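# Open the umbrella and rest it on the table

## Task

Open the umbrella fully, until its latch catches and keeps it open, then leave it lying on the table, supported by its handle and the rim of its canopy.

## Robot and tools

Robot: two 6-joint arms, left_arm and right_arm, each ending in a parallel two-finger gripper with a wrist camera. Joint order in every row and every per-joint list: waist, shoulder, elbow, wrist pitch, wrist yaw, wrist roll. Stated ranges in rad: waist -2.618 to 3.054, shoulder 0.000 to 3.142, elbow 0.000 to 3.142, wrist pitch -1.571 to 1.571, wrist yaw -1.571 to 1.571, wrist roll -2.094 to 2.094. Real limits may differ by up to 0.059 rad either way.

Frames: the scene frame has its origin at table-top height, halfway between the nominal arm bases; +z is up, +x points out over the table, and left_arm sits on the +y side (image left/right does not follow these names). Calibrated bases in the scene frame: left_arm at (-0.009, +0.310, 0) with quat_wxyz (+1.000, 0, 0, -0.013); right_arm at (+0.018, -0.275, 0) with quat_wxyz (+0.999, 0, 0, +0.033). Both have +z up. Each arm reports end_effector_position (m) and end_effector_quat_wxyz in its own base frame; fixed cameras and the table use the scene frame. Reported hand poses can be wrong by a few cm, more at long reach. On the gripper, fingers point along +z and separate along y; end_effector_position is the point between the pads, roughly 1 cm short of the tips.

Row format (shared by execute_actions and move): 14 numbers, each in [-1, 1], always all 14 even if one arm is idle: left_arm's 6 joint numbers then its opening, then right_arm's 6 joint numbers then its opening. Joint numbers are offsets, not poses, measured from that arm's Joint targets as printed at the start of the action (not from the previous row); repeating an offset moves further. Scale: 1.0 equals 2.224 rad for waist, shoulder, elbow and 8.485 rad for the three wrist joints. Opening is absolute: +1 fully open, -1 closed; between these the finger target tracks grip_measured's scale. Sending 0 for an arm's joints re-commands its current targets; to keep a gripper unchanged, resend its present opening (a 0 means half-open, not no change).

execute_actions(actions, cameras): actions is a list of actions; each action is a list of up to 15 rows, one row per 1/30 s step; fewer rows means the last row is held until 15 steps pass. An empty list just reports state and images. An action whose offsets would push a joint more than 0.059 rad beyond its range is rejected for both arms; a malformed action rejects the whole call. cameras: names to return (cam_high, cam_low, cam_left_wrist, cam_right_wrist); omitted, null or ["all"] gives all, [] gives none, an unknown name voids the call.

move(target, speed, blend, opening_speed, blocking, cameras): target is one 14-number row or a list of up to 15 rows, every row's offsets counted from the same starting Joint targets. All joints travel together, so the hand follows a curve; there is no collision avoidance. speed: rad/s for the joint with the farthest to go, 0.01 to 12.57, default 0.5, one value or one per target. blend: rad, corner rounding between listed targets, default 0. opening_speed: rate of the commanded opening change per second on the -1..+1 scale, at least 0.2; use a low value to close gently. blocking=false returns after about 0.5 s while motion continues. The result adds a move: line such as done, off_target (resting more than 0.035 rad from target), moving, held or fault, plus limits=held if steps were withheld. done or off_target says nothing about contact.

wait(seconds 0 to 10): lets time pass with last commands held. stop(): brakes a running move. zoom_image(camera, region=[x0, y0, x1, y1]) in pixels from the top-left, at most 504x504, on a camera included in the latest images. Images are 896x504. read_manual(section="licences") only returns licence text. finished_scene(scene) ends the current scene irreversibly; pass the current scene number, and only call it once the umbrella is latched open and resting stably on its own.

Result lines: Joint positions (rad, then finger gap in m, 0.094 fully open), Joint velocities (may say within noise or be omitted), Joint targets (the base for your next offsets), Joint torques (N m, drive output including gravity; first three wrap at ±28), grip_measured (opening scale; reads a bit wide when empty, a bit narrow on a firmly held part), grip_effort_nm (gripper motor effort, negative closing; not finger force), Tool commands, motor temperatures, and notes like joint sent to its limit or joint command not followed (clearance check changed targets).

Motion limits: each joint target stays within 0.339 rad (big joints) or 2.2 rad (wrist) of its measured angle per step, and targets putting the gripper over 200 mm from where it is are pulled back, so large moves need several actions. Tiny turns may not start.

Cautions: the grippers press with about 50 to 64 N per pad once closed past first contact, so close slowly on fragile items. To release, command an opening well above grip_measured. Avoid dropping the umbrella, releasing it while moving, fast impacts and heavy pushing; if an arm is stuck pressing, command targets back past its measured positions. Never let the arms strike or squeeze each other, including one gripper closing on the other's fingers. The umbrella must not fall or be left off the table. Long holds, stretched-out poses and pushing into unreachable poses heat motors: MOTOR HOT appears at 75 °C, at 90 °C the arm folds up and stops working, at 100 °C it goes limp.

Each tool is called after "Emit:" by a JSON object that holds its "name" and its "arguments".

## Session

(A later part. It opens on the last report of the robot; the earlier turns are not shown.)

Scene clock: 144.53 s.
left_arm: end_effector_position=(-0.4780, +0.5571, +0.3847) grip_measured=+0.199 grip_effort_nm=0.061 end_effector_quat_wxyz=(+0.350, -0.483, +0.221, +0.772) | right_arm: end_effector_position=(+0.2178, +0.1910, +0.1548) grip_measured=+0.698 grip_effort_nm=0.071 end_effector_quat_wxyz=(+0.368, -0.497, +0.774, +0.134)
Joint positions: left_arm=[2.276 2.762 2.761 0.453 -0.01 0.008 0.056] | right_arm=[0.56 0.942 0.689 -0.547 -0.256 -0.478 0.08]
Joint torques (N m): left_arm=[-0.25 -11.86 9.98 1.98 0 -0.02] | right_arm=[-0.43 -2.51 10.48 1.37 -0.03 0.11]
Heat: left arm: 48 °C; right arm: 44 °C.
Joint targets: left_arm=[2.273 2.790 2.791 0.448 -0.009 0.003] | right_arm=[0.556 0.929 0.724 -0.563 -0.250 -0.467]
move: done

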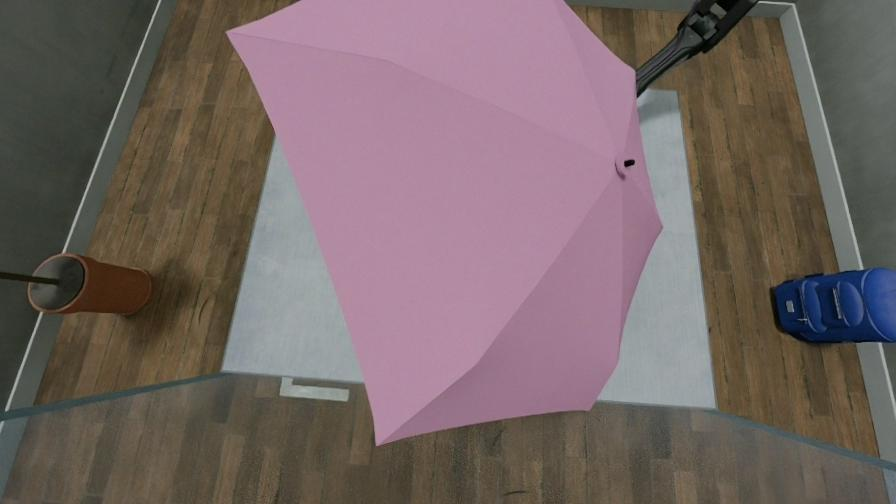

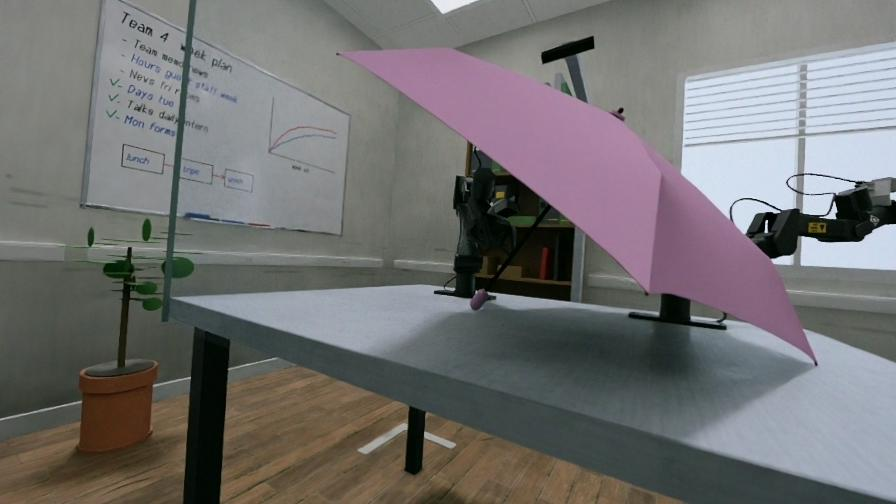

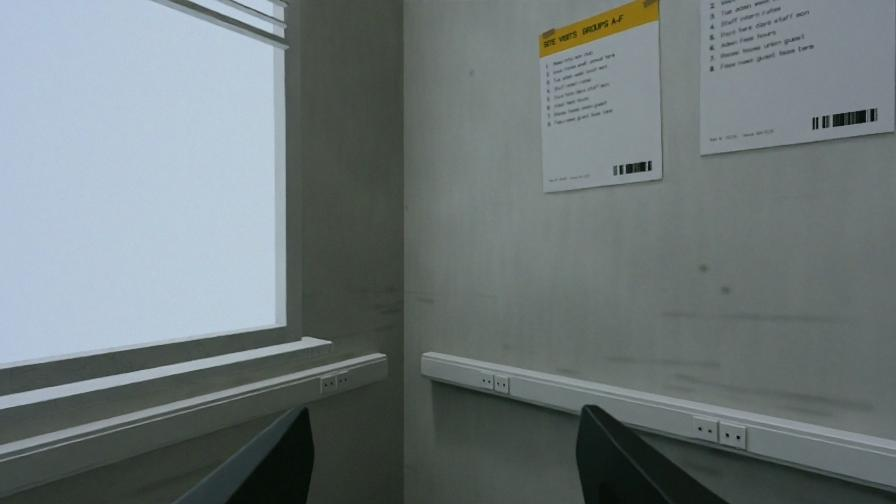

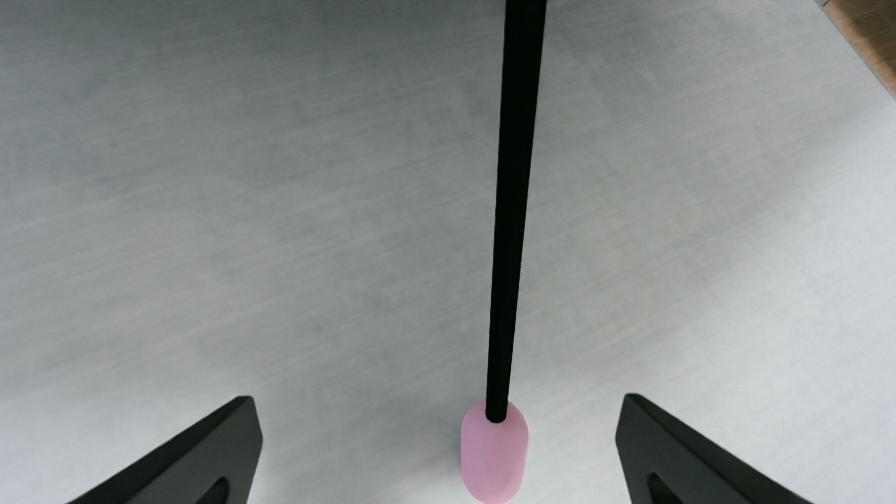

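Emit:
{"name": "move", "arguments": {"target": [0,0,0,0,0,0,0.2,-0.6,0,0,0,0,0,0.7], "speed": 0.8}}

Scene clock: 148.90 s.
left_arm: end_effector_position=(-0.4780, +0.5571, +0.3847) grip_measured=+0.199 grip_effort_nm=0.046 end_effector_quat_wxyz=(+0.350, -0.483, +0.221, +0.772) | right_arm: end_effector_position=(+0.2360, -0.1676, +0.1544) grip_measured=+0.698 grip_effort_nm=0.076 end_effector_quat_wxyz=(+0.370, +0.090, +0.916, -0.125)
Joint positions: left_arm=[2.276 2.762 2.761 0.453 -0.01 0.008 0.056] | right_arm=[-0.774 0.942 0.689 -0.548 -0.25 -0.477 0.08]
Joint torques (N m): left_arm=[-0.25 -11.86 9.96 1.98 0 -0.02] | right_arm=[-0.44 -2.52 10.48 1.38 -0.11 0.12]
Heat: left arm: 48 °C; right arm: 44 °C.
Joint targets: left_arm=[2.273 2.790 2.791 0.448 -0.009 0.003] | right_arm=[-0.779 0.929 0.724 -0.563 -0.250 -0.467]
move: done

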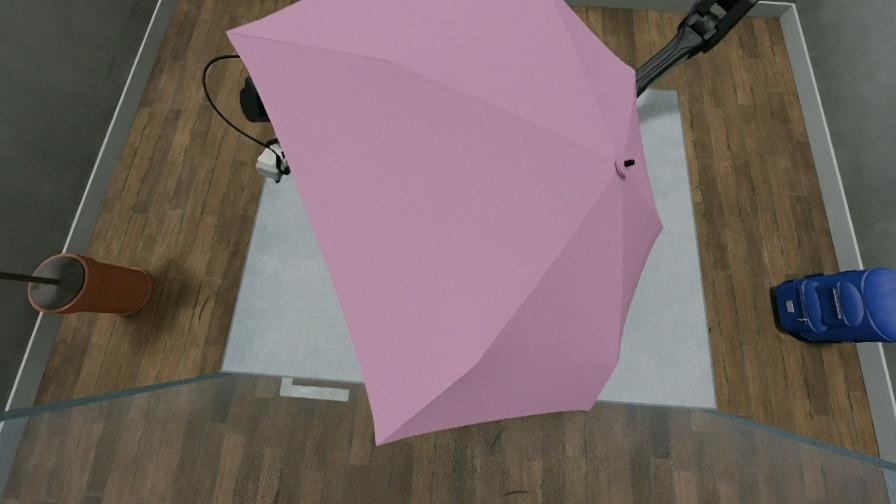

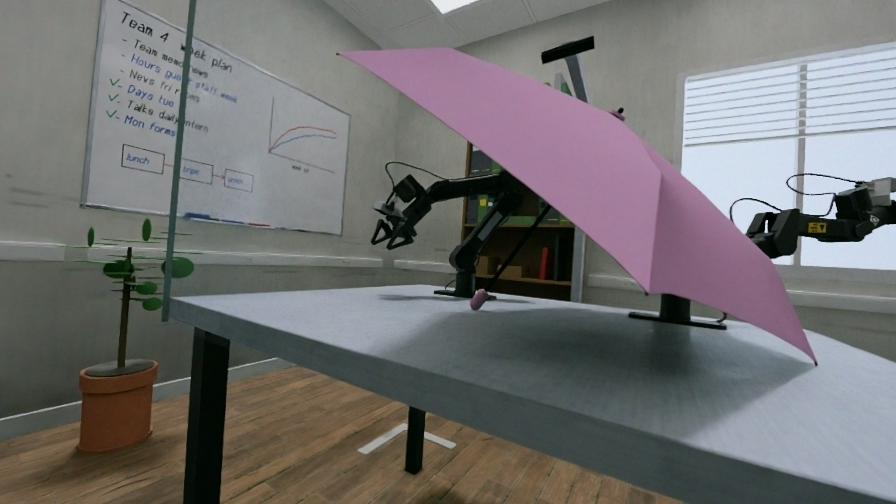

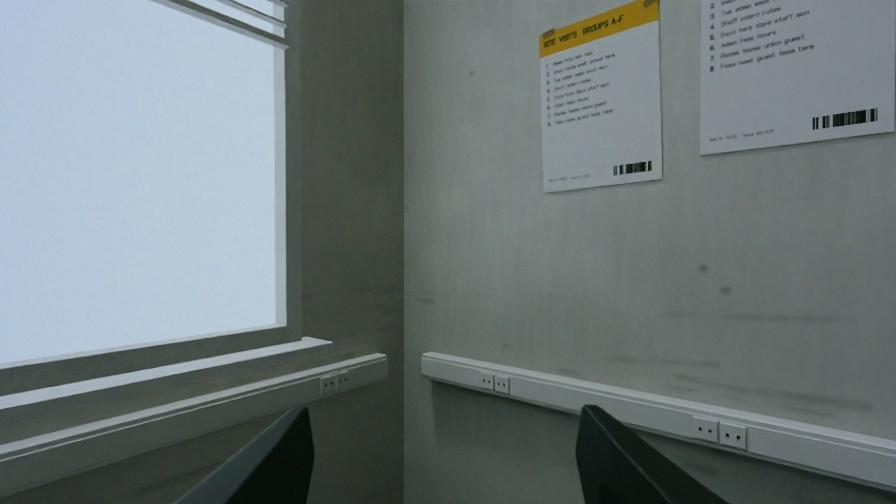

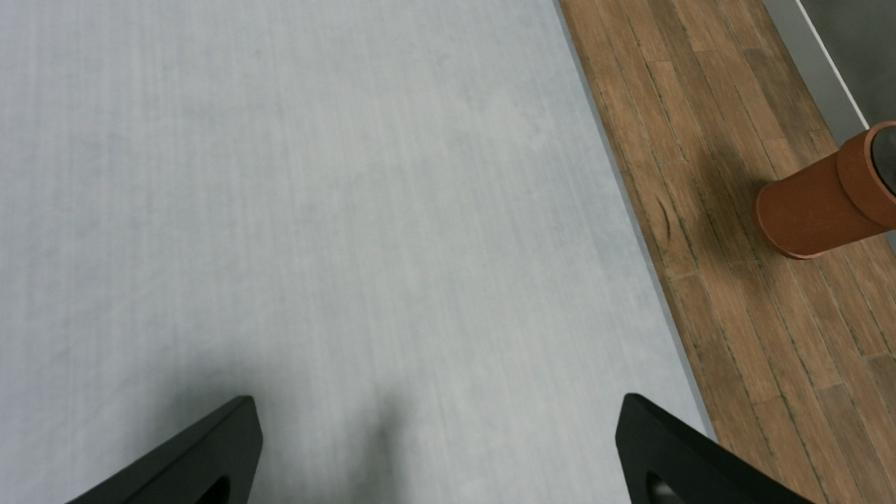

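Emit:
{"name": "zoom_image", "arguments": {"camera": "cam_high", "region": [560, 0, 760, 250]}}

Emit:
{"name": "zoom_image", "arguments": {"camera": "cam_low", "region": [580, 180, 896, 400]}}

Scaled by 2.016 from the camera's image (finer frame: 1280x720).

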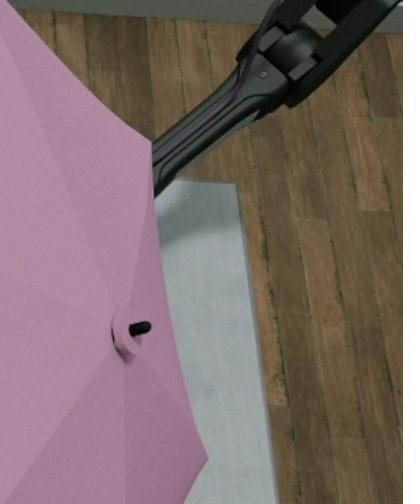

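Scaled by 1.595 from the camera's image (finer frame: 1280x720).

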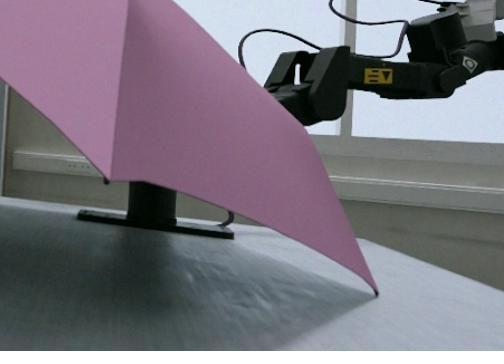

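Emit:
{"name": "move", "arguments": {"target": [[0,0,0,0,0,0,0.2,0.6,0,0,0,0,0,0.7],[0,0,0,0,0,0,0.2,0.6,0.1835,-0.036,0.058,0,0,0.7],[0,0,0,0,0,0,0.2,0.6,0.1835,-0.036,0.058,0,0,-1]], "speed": [0.7,0.35,0.3], "opening_speed": 0.8, "cameras": ["cam_right_wrist","cam_low"]}}

Scene clock: 165.13 s.
left_arm: end_effector_position=(-0.4780, +0.5571, +0.3847) grip_measured=+0.199 grip_effort_nm=0.051 end_effector_quat_wxyz=(+0.350, -0.483, +0.221, +0.772) | right_arm: end_effector_position=(+0.2802, +0.2319, +0.1014) grip_measured=-0.842 grip_effort_nm=-1.062 end_effector_quat_wxyz=(+0.383, -0.504, +0.763, +0.133)
Joint positions: left_arm=[2.276 2.762 2.761 0.453 -0.01 0.008 0.056] | right_arm=[0.561 1.33 0.659 -0.096 -0.263 -0.494 0.007]
Joint torques (N m): left_arm=[-0.24 -11.89 9.96 1.97 0 -0.02] | right_arm=[-0.47 -3.41 5.68 1.78 0.03 0.3]
Heat: left arm: 47 °C; right arm: 44 °C.
Joint targets: left_arm=[2.273 2.790 2.791 0.448 -0.009 0.003] | right_arm=[0.556 1.337 0.643 -0.071 -0.250 -0.467]
move: done
Images, in order (width x height): cam_low 896x504, cam_right_wrist 896x504.

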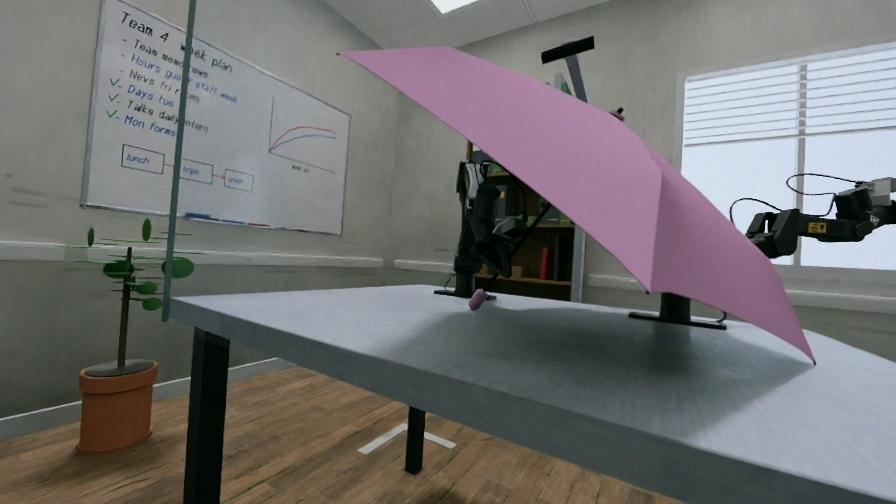

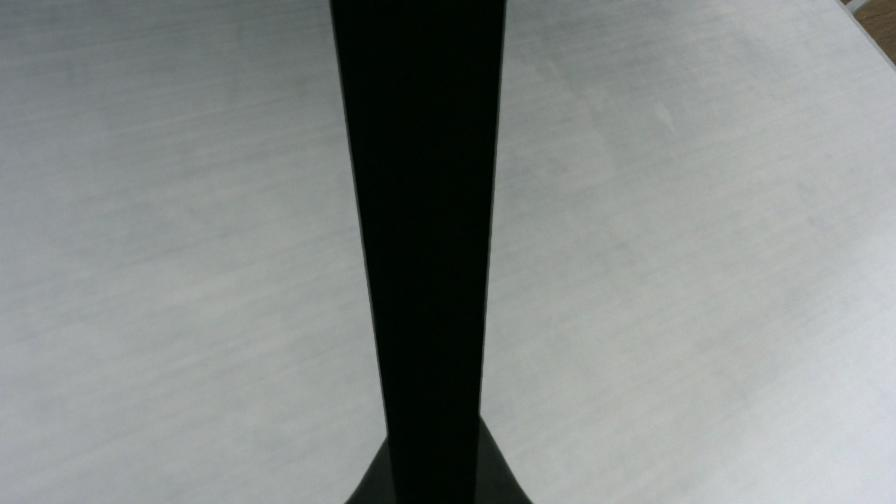

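Emit:
{"name": "move", "arguments": {"target": [0,0,0,0,0,0,0.2,-0.21,0,0,0,0,0,-1], "speed": 0.15}}

Scene clock: 169.53 s.
left_arm: end_effector_position=(-0.4780, +0.5571, +0.3847) grip_measured=+0.199 grip_effort_nm=0.056 end_effector_quat_wxyz=(+0.350, -0.483, +0.221, +0.772) | right_arm: end_effector_position=(+0.3255, +0.1402, +0.1024) grip_measured=-0.754 grip_effort_nm=-1.087 end_effector_quat_wxyz=(+0.418, -0.490, +0.759, +0.099)
Joint positions: left_arm=[2.276 2.762 2.761 0.453 -0.01 0.008 0.056] | right_arm=[0.17 1.33 0.638 -0.1 -0.478 -0.776 0.012]
Joint torques (N m): left_arm=[-0.23 -11.85 9.96 1.97 0 -0.01] | right_arm=[-8.1 -3.36 7.3 1.75 2.35 3.05]
Heat: left arm: 47 °C; right arm: 44 °C.
Joint targets: left_arm=[2.273 2.790 2.791 0.448 -0.009 0.003] | right_arm=[0.089 1.337 0.643 -0.071 -0.250 -0.467]
move: off_target (right_arm); right_arm: the wrist roll is farthest, 0.309 rad from its target

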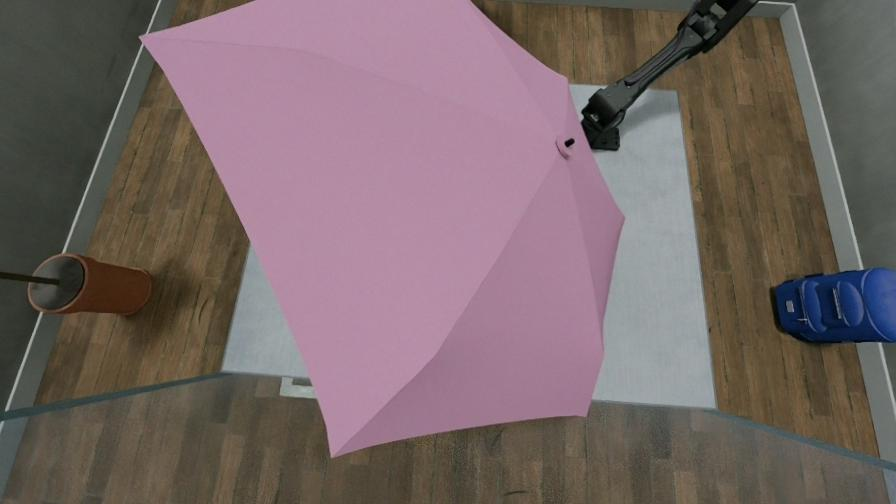

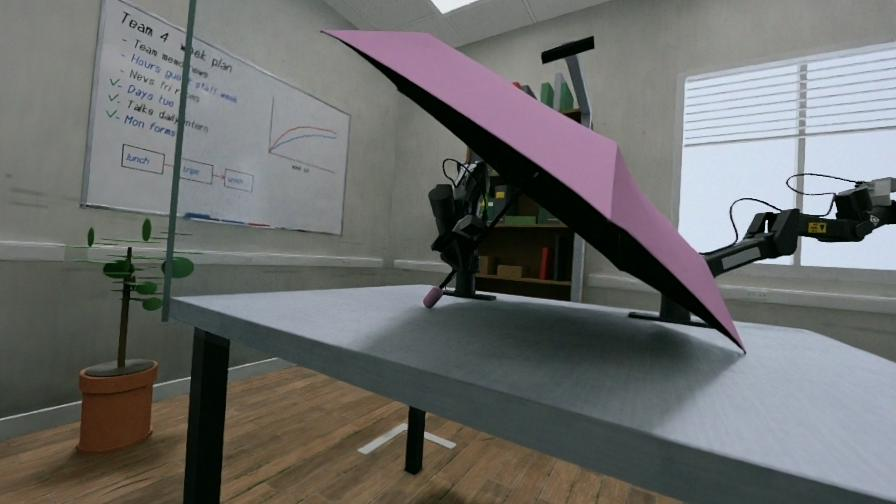

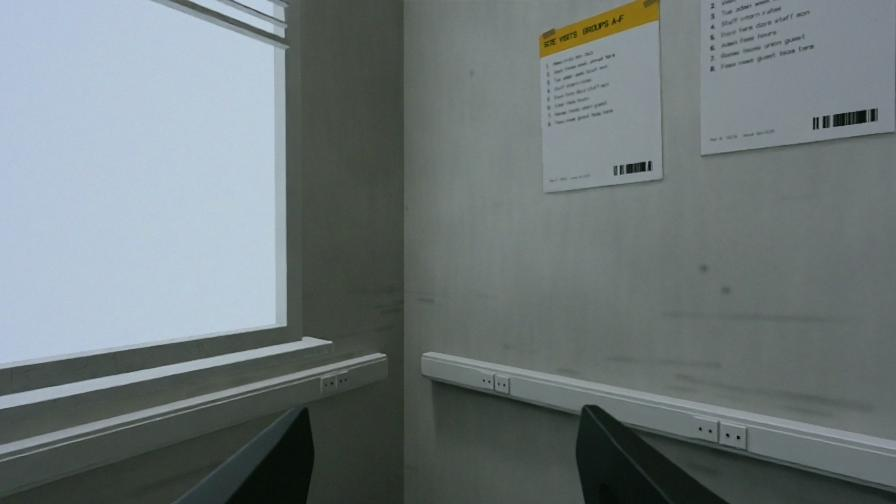

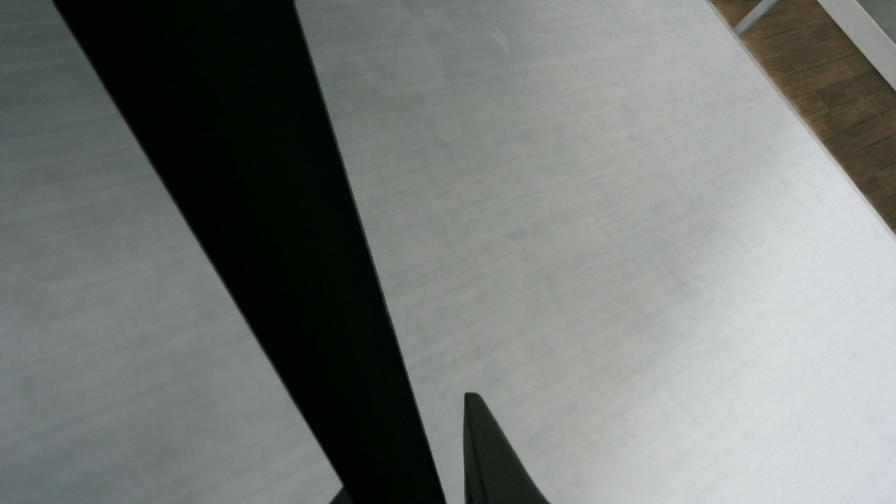

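Emit:
{"name": "move", "arguments": {"target": [[0,0,0,0,0,0,0.2,0,0,0,0,-0.02,-0.045,-1],[0,0,0,0,0,0,0.2,-0.16,0,0,0,-0.027,-0.092,-1]], "speed": 0.2}}

Scene clock: 176.20 s.
left_arm: end_effector_position=(-0.4780, +0.5571, +0.3847) grip_measured=+0.199 grip_effort_nm=0.056 end_effector_quat_wxyz=(+0.350, -0.483, +0.221, +0.772) | right_arm: end_effector_position=(+0.3479, +0.0385, +0.1178) grip_measured=-0.842 grip_effort_nm=-1.053 end_effector_quat_wxyz=(+0.476, -0.539, +0.694, -0.010)
Joint positions: left_arm=[2.276 2.762 2.761 0.453 -0.01 0.008 0.056] | right_arm=[-0.222 1.33 0.638 -0.094 -0.689 -1.248 0.007]
Joint torques (N m): left_arm=[-0.24 -11.86 9.96 1.97 0 -0.01] | right_arm=[-4.49 -3.34 7.24 1.67 2.04 0.03]
Heat: left arm: 47 °C; right arm: 44 °C.
Joint targets: left_arm=[2.273 2.790 2.791 0.448 -0.009 0.003] | right_arm=[-0.267 1.337 0.643 -0.071 -0.479 -1.248]
move: off_target (right_arm); right_arm: the wrist yaw is farthest, 0.210 rad from its target

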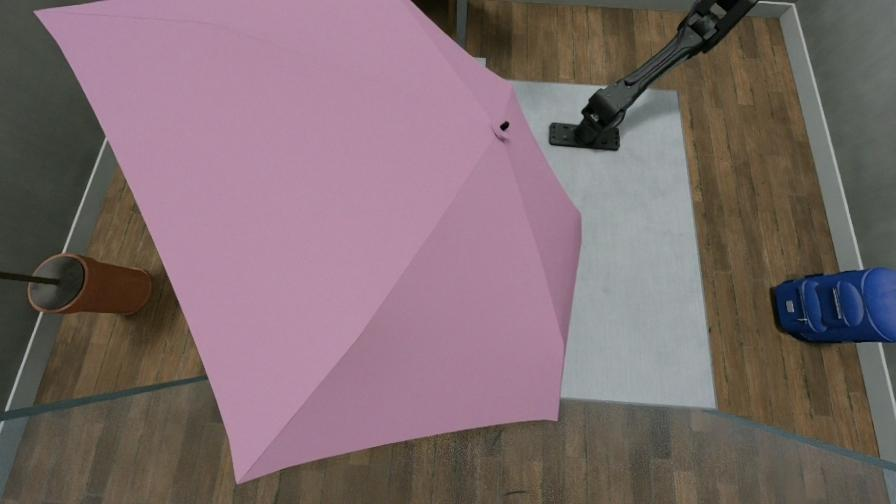

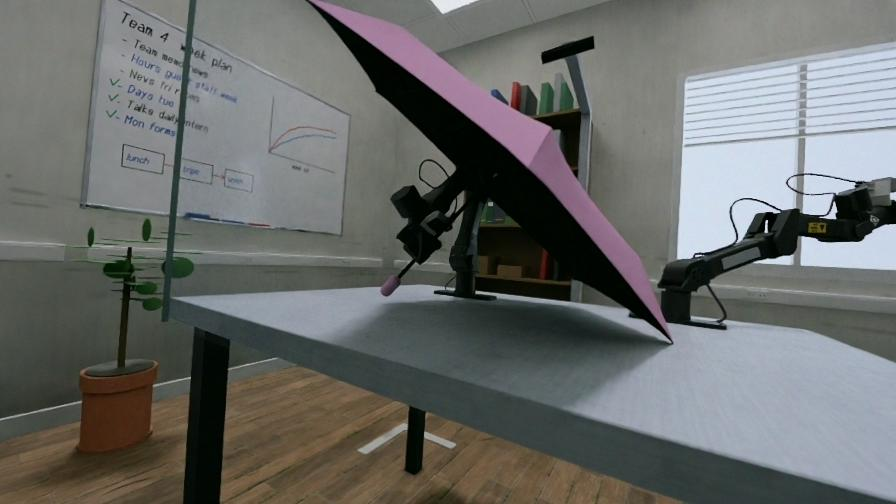

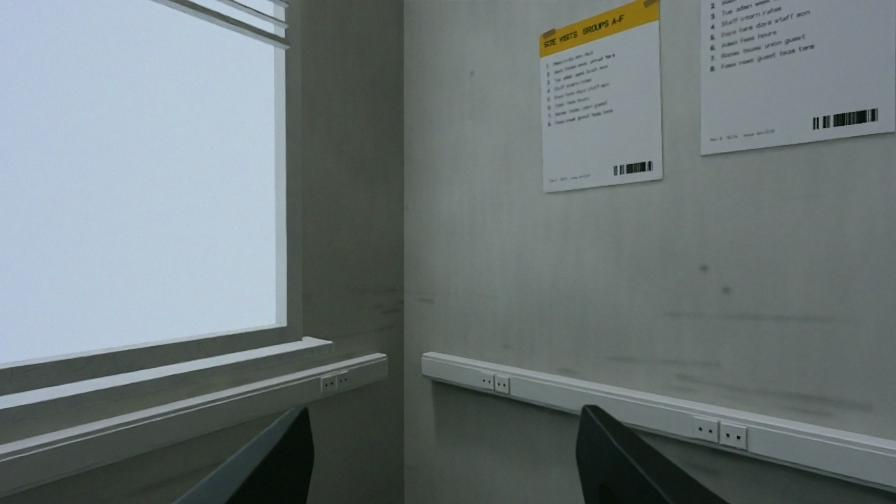

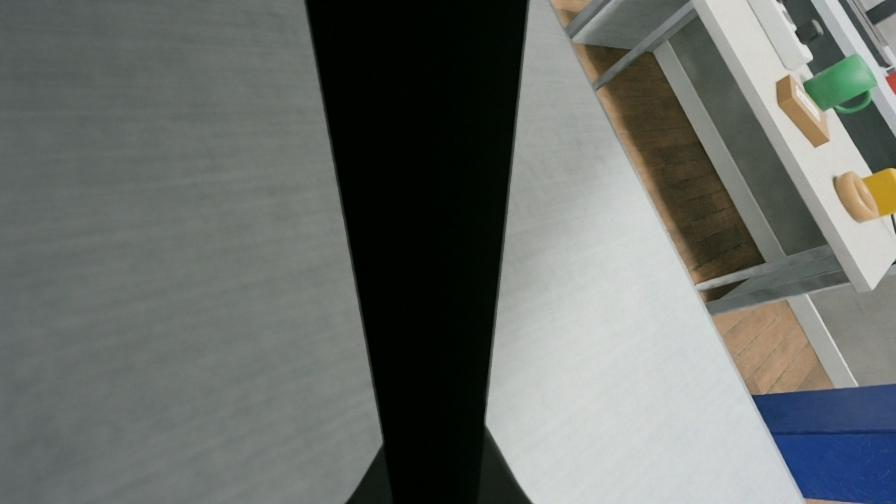

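Emit:
{"name": "move", "arguments": {"target": [0,0,0,0,0,0,0.2,0.02,0,0.01,0,0.0,0.06,-1], "speed": 0.2}}

Scene clock: 184.20 s.
left_arm: end_effector_position=(-0.4780, +0.5571, +0.3847) grip_measured=+0.199 grip_effort_nm=0.056 end_effector_quat_wxyz=(+0.350, -0.483, +0.221, +0.772) | right_arm: end_effector_position=(+0.3536, +0.0441, +0.1234) grip_measured=-0.779 grip_effort_nm=-1.067 end_effector_quat_wxyz=(+0.486, -0.489, +0.724, +0.018)
Joint positions: left_arm=[2.276 2.762 2.761 0.453 -0.01 0.008 0.056] | right_arm=[-0.198 1.33 0.638 -0.051 -0.677 -1.078 0.01]
Joint torques (N m): left_arm=[-0.24 -11.86 9.96 1.97 0 -0.01] | right_arm=[-2.52 -3.33 9.32 1.31 1.94 3.36]
Heat: left arm: 47 °C; right arm: 44 °C.
Joint targets: left_arm=[2.273 2.790 2.791 0.448 -0.009 0.003] | right_arm=[-0.223 1.337 0.666 -0.071 -0.479 -0.738]
move: off_target (right_arm); right_arm: the wrist roll is farthest, 0.339 rad from its target

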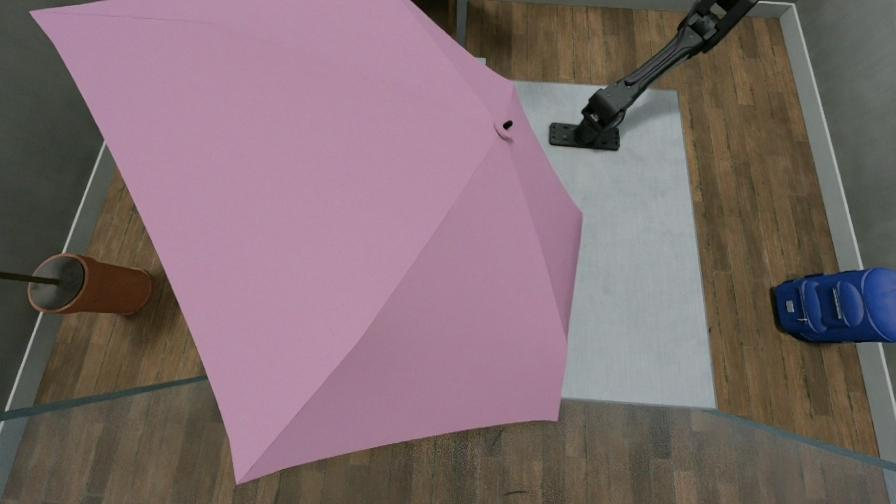

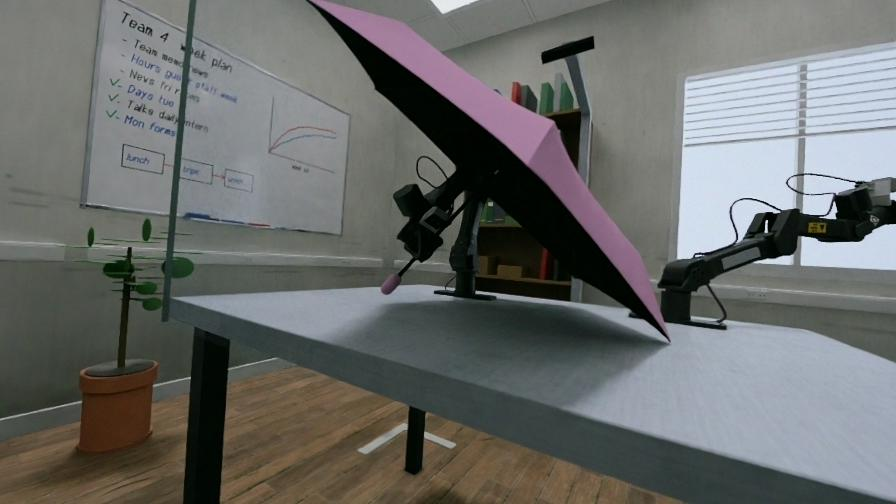

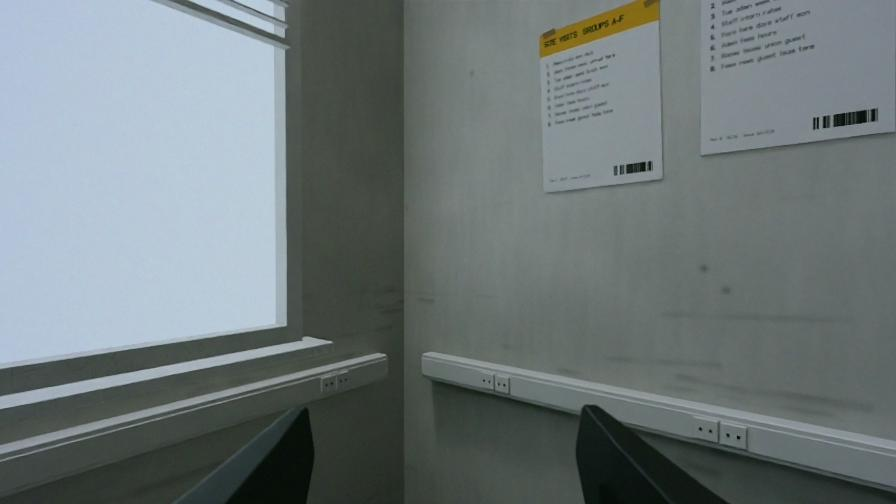

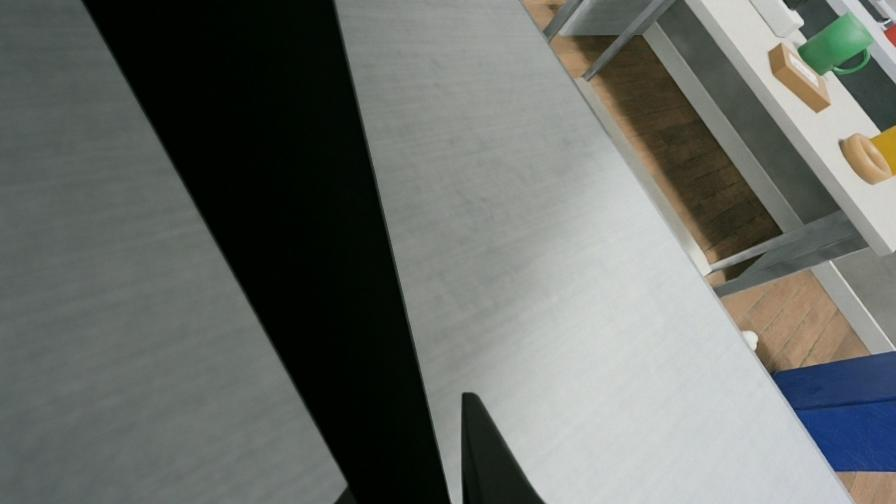

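Emit:
{"name": "move", "arguments": {"target": [[0,0,0,0,0,0,0.2,0,0,0,0,-0.02,-0.045,-1],[0,0,0,0,0,0,0.2,0,0,-0.1,0.02,-0.02,-0.045,-1]], "speed": 0.2}}

Scene clock: 192.57 s.
left_arm: end_effector_position=(-0.4780, +0.5571, +0.3847) grip_measured=+0.199 grip_effort_nm=0.056 end_effector_quat_wxyz=(+0.350, -0.483, +0.221, +0.772) | right_arm: end_effector_position=(+0.3381, +0.0491, +0.1033) grip_measured=-0.842 grip_effort_nm=-1.067 end_effector_quat_wxyz=(+0.512, -0.509, +0.692, +0.003)
Joint positions: left_arm=[2.276 2.762 2.761 0.453 -0.01 0.008 0.056] | right_arm=[-0.211 1.317 0.482 0.147 -0.722 -1.126 0.007]
Joint torques (N m): left_arm=[-0.24 -11.88 9.96 1.98 0 -0.01] | right_arm=[-1.17 -2.04 3.29 1.09 0.55 0.07]
Motor temperatures (°C): left_arm=[34 44 45 47 32 31 31] | right_arm=[35 34 36 44 36 46 36]
Heat: left arm: 47 °C; right arm: 46 °C.
Joint targets: left_arm=[2.273 2.790 2.791 0.448 -0.009 0.003] | right_arm=[-0.223 1.337 0.443 0.099 -0.649 -1.120]
move: off_target (right_arm); right_arm: the wrist yaw is farthest, 0.073 rad from its target

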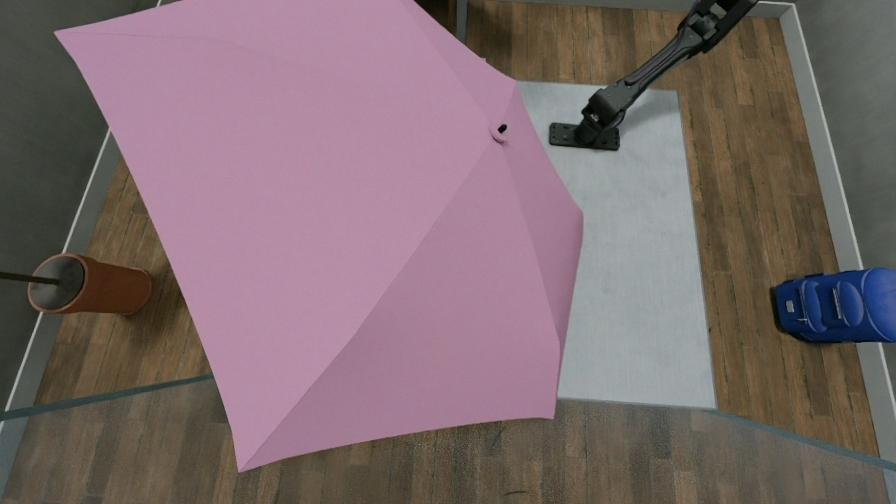

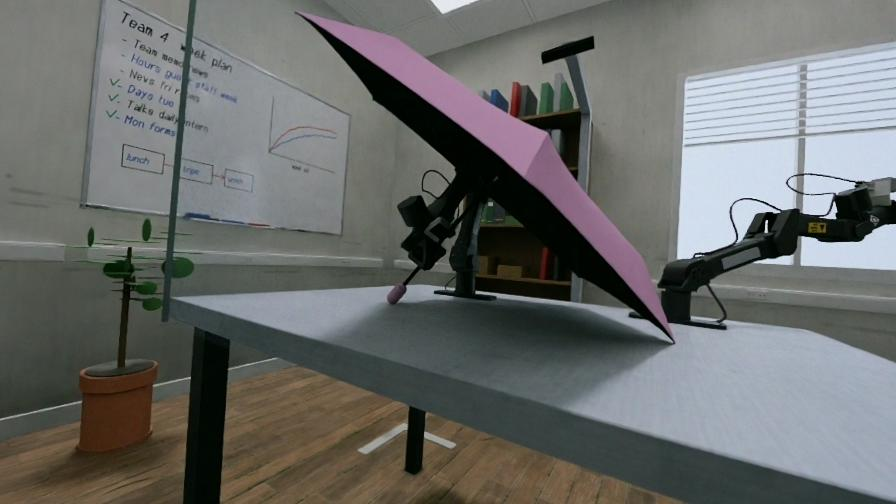

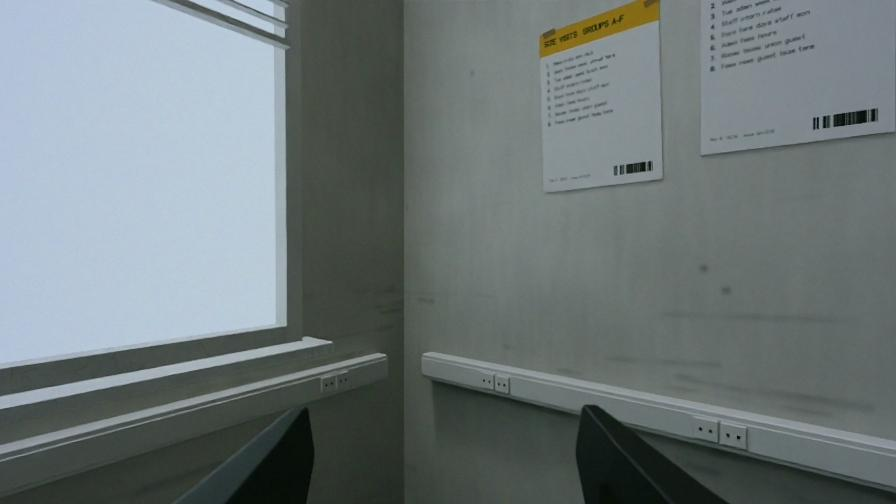

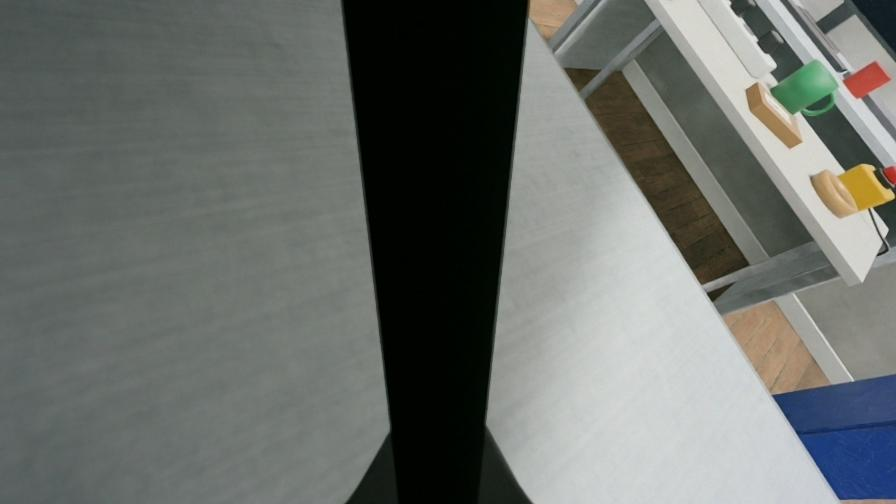

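Emit:
{"name": "move", "arguments": {"target": [[0,0,0,0,0,0,0.2,0,0,0,0,0,0,0.6],[0,0,0,0,0,0,0.2,-0.04,-0.1066,0.0135,-0.0318,-0.0106,0,0.6]], "speed": 0.25, "opening_speed": 0.6}}

Scene clock: 201.23 s.
left_arm: end_effector_position=(-0.4780, +0.5571, +0.3847) grip_measured=+0.199 grip_effort_nm=0.051 end_effector_quat_wxyz=(+0.350, -0.483, +0.221, +0.772) | right_arm: end_effector_position=(+0.2994, +0.0289, +0.1065) grip_measured=+0.598 grip_effort_nm=0.076 end_effector_quat_wxyz=(+0.477, -0.466, +0.745, +0.015)
Joint positions: left_arm=[2.276 2.762 2.761 0.453 -0.01 0.008 0.056] | right_arm=[-0.306 1.115 0.461 -0.15 -0.714 -1.125 0.075]
Joint torques (N m): left_arm=[-0.24 -11.86 9.98 1.97 0 -0.01] | right_arm=[-0.59 -3.48 7.94 1.22 -0.56 0.07]
Heat: left arm: 47 °C; right arm: 43 °C.
Joint targets: left_arm=[2.273 2.790 2.791 0.448 -0.009 0.003] | right_arm=[-0.312 1.100 0.473 -0.171 -0.739 -1.120]
move: done

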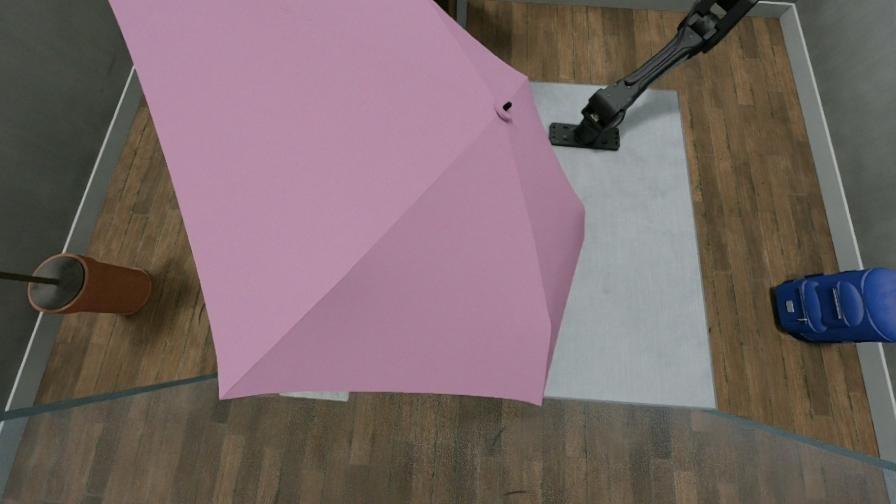

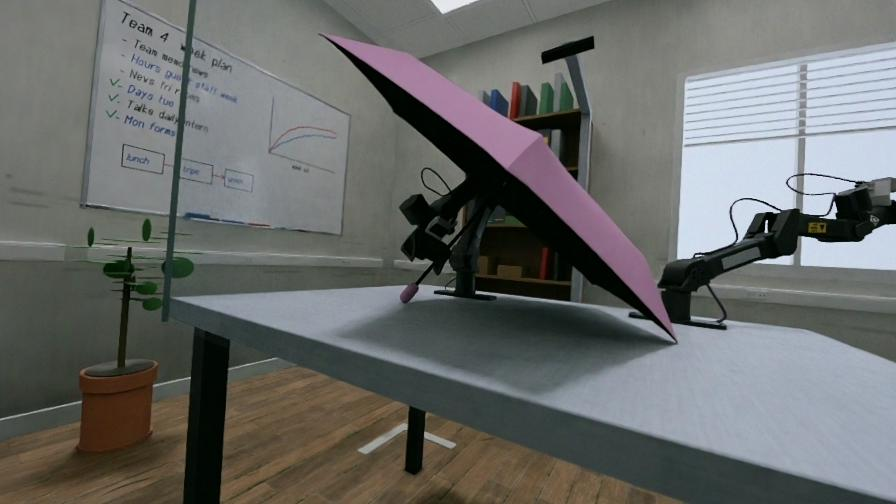

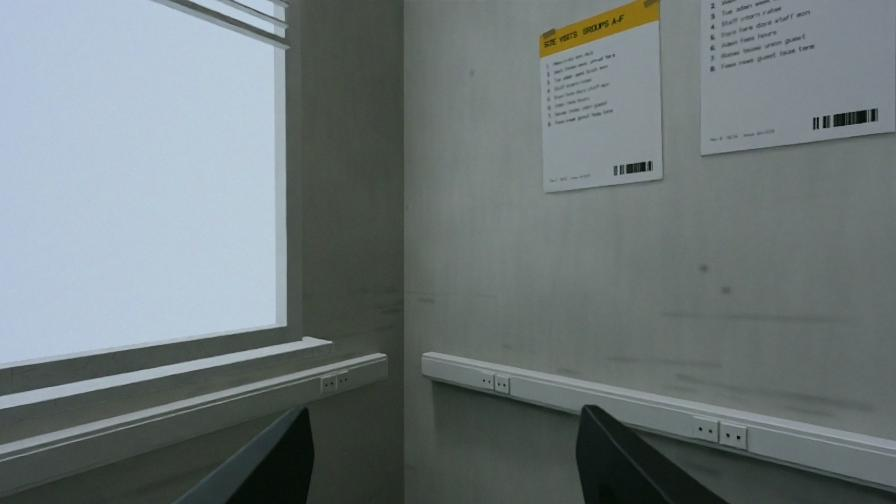

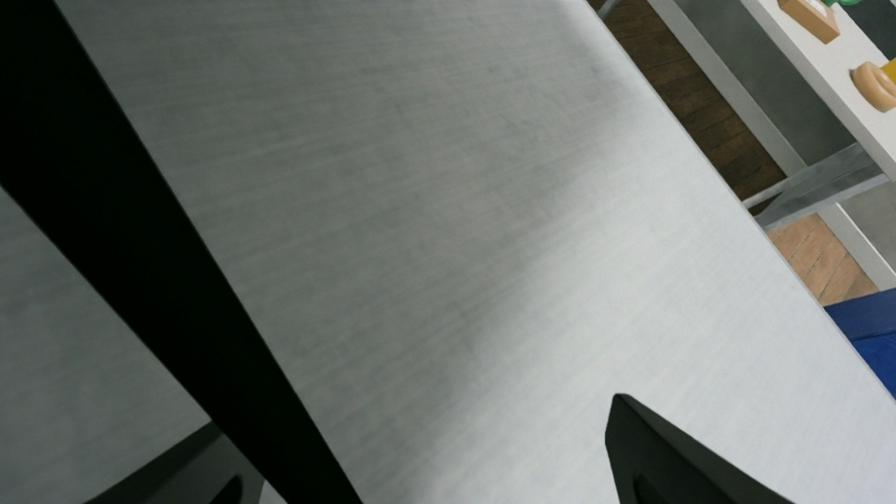

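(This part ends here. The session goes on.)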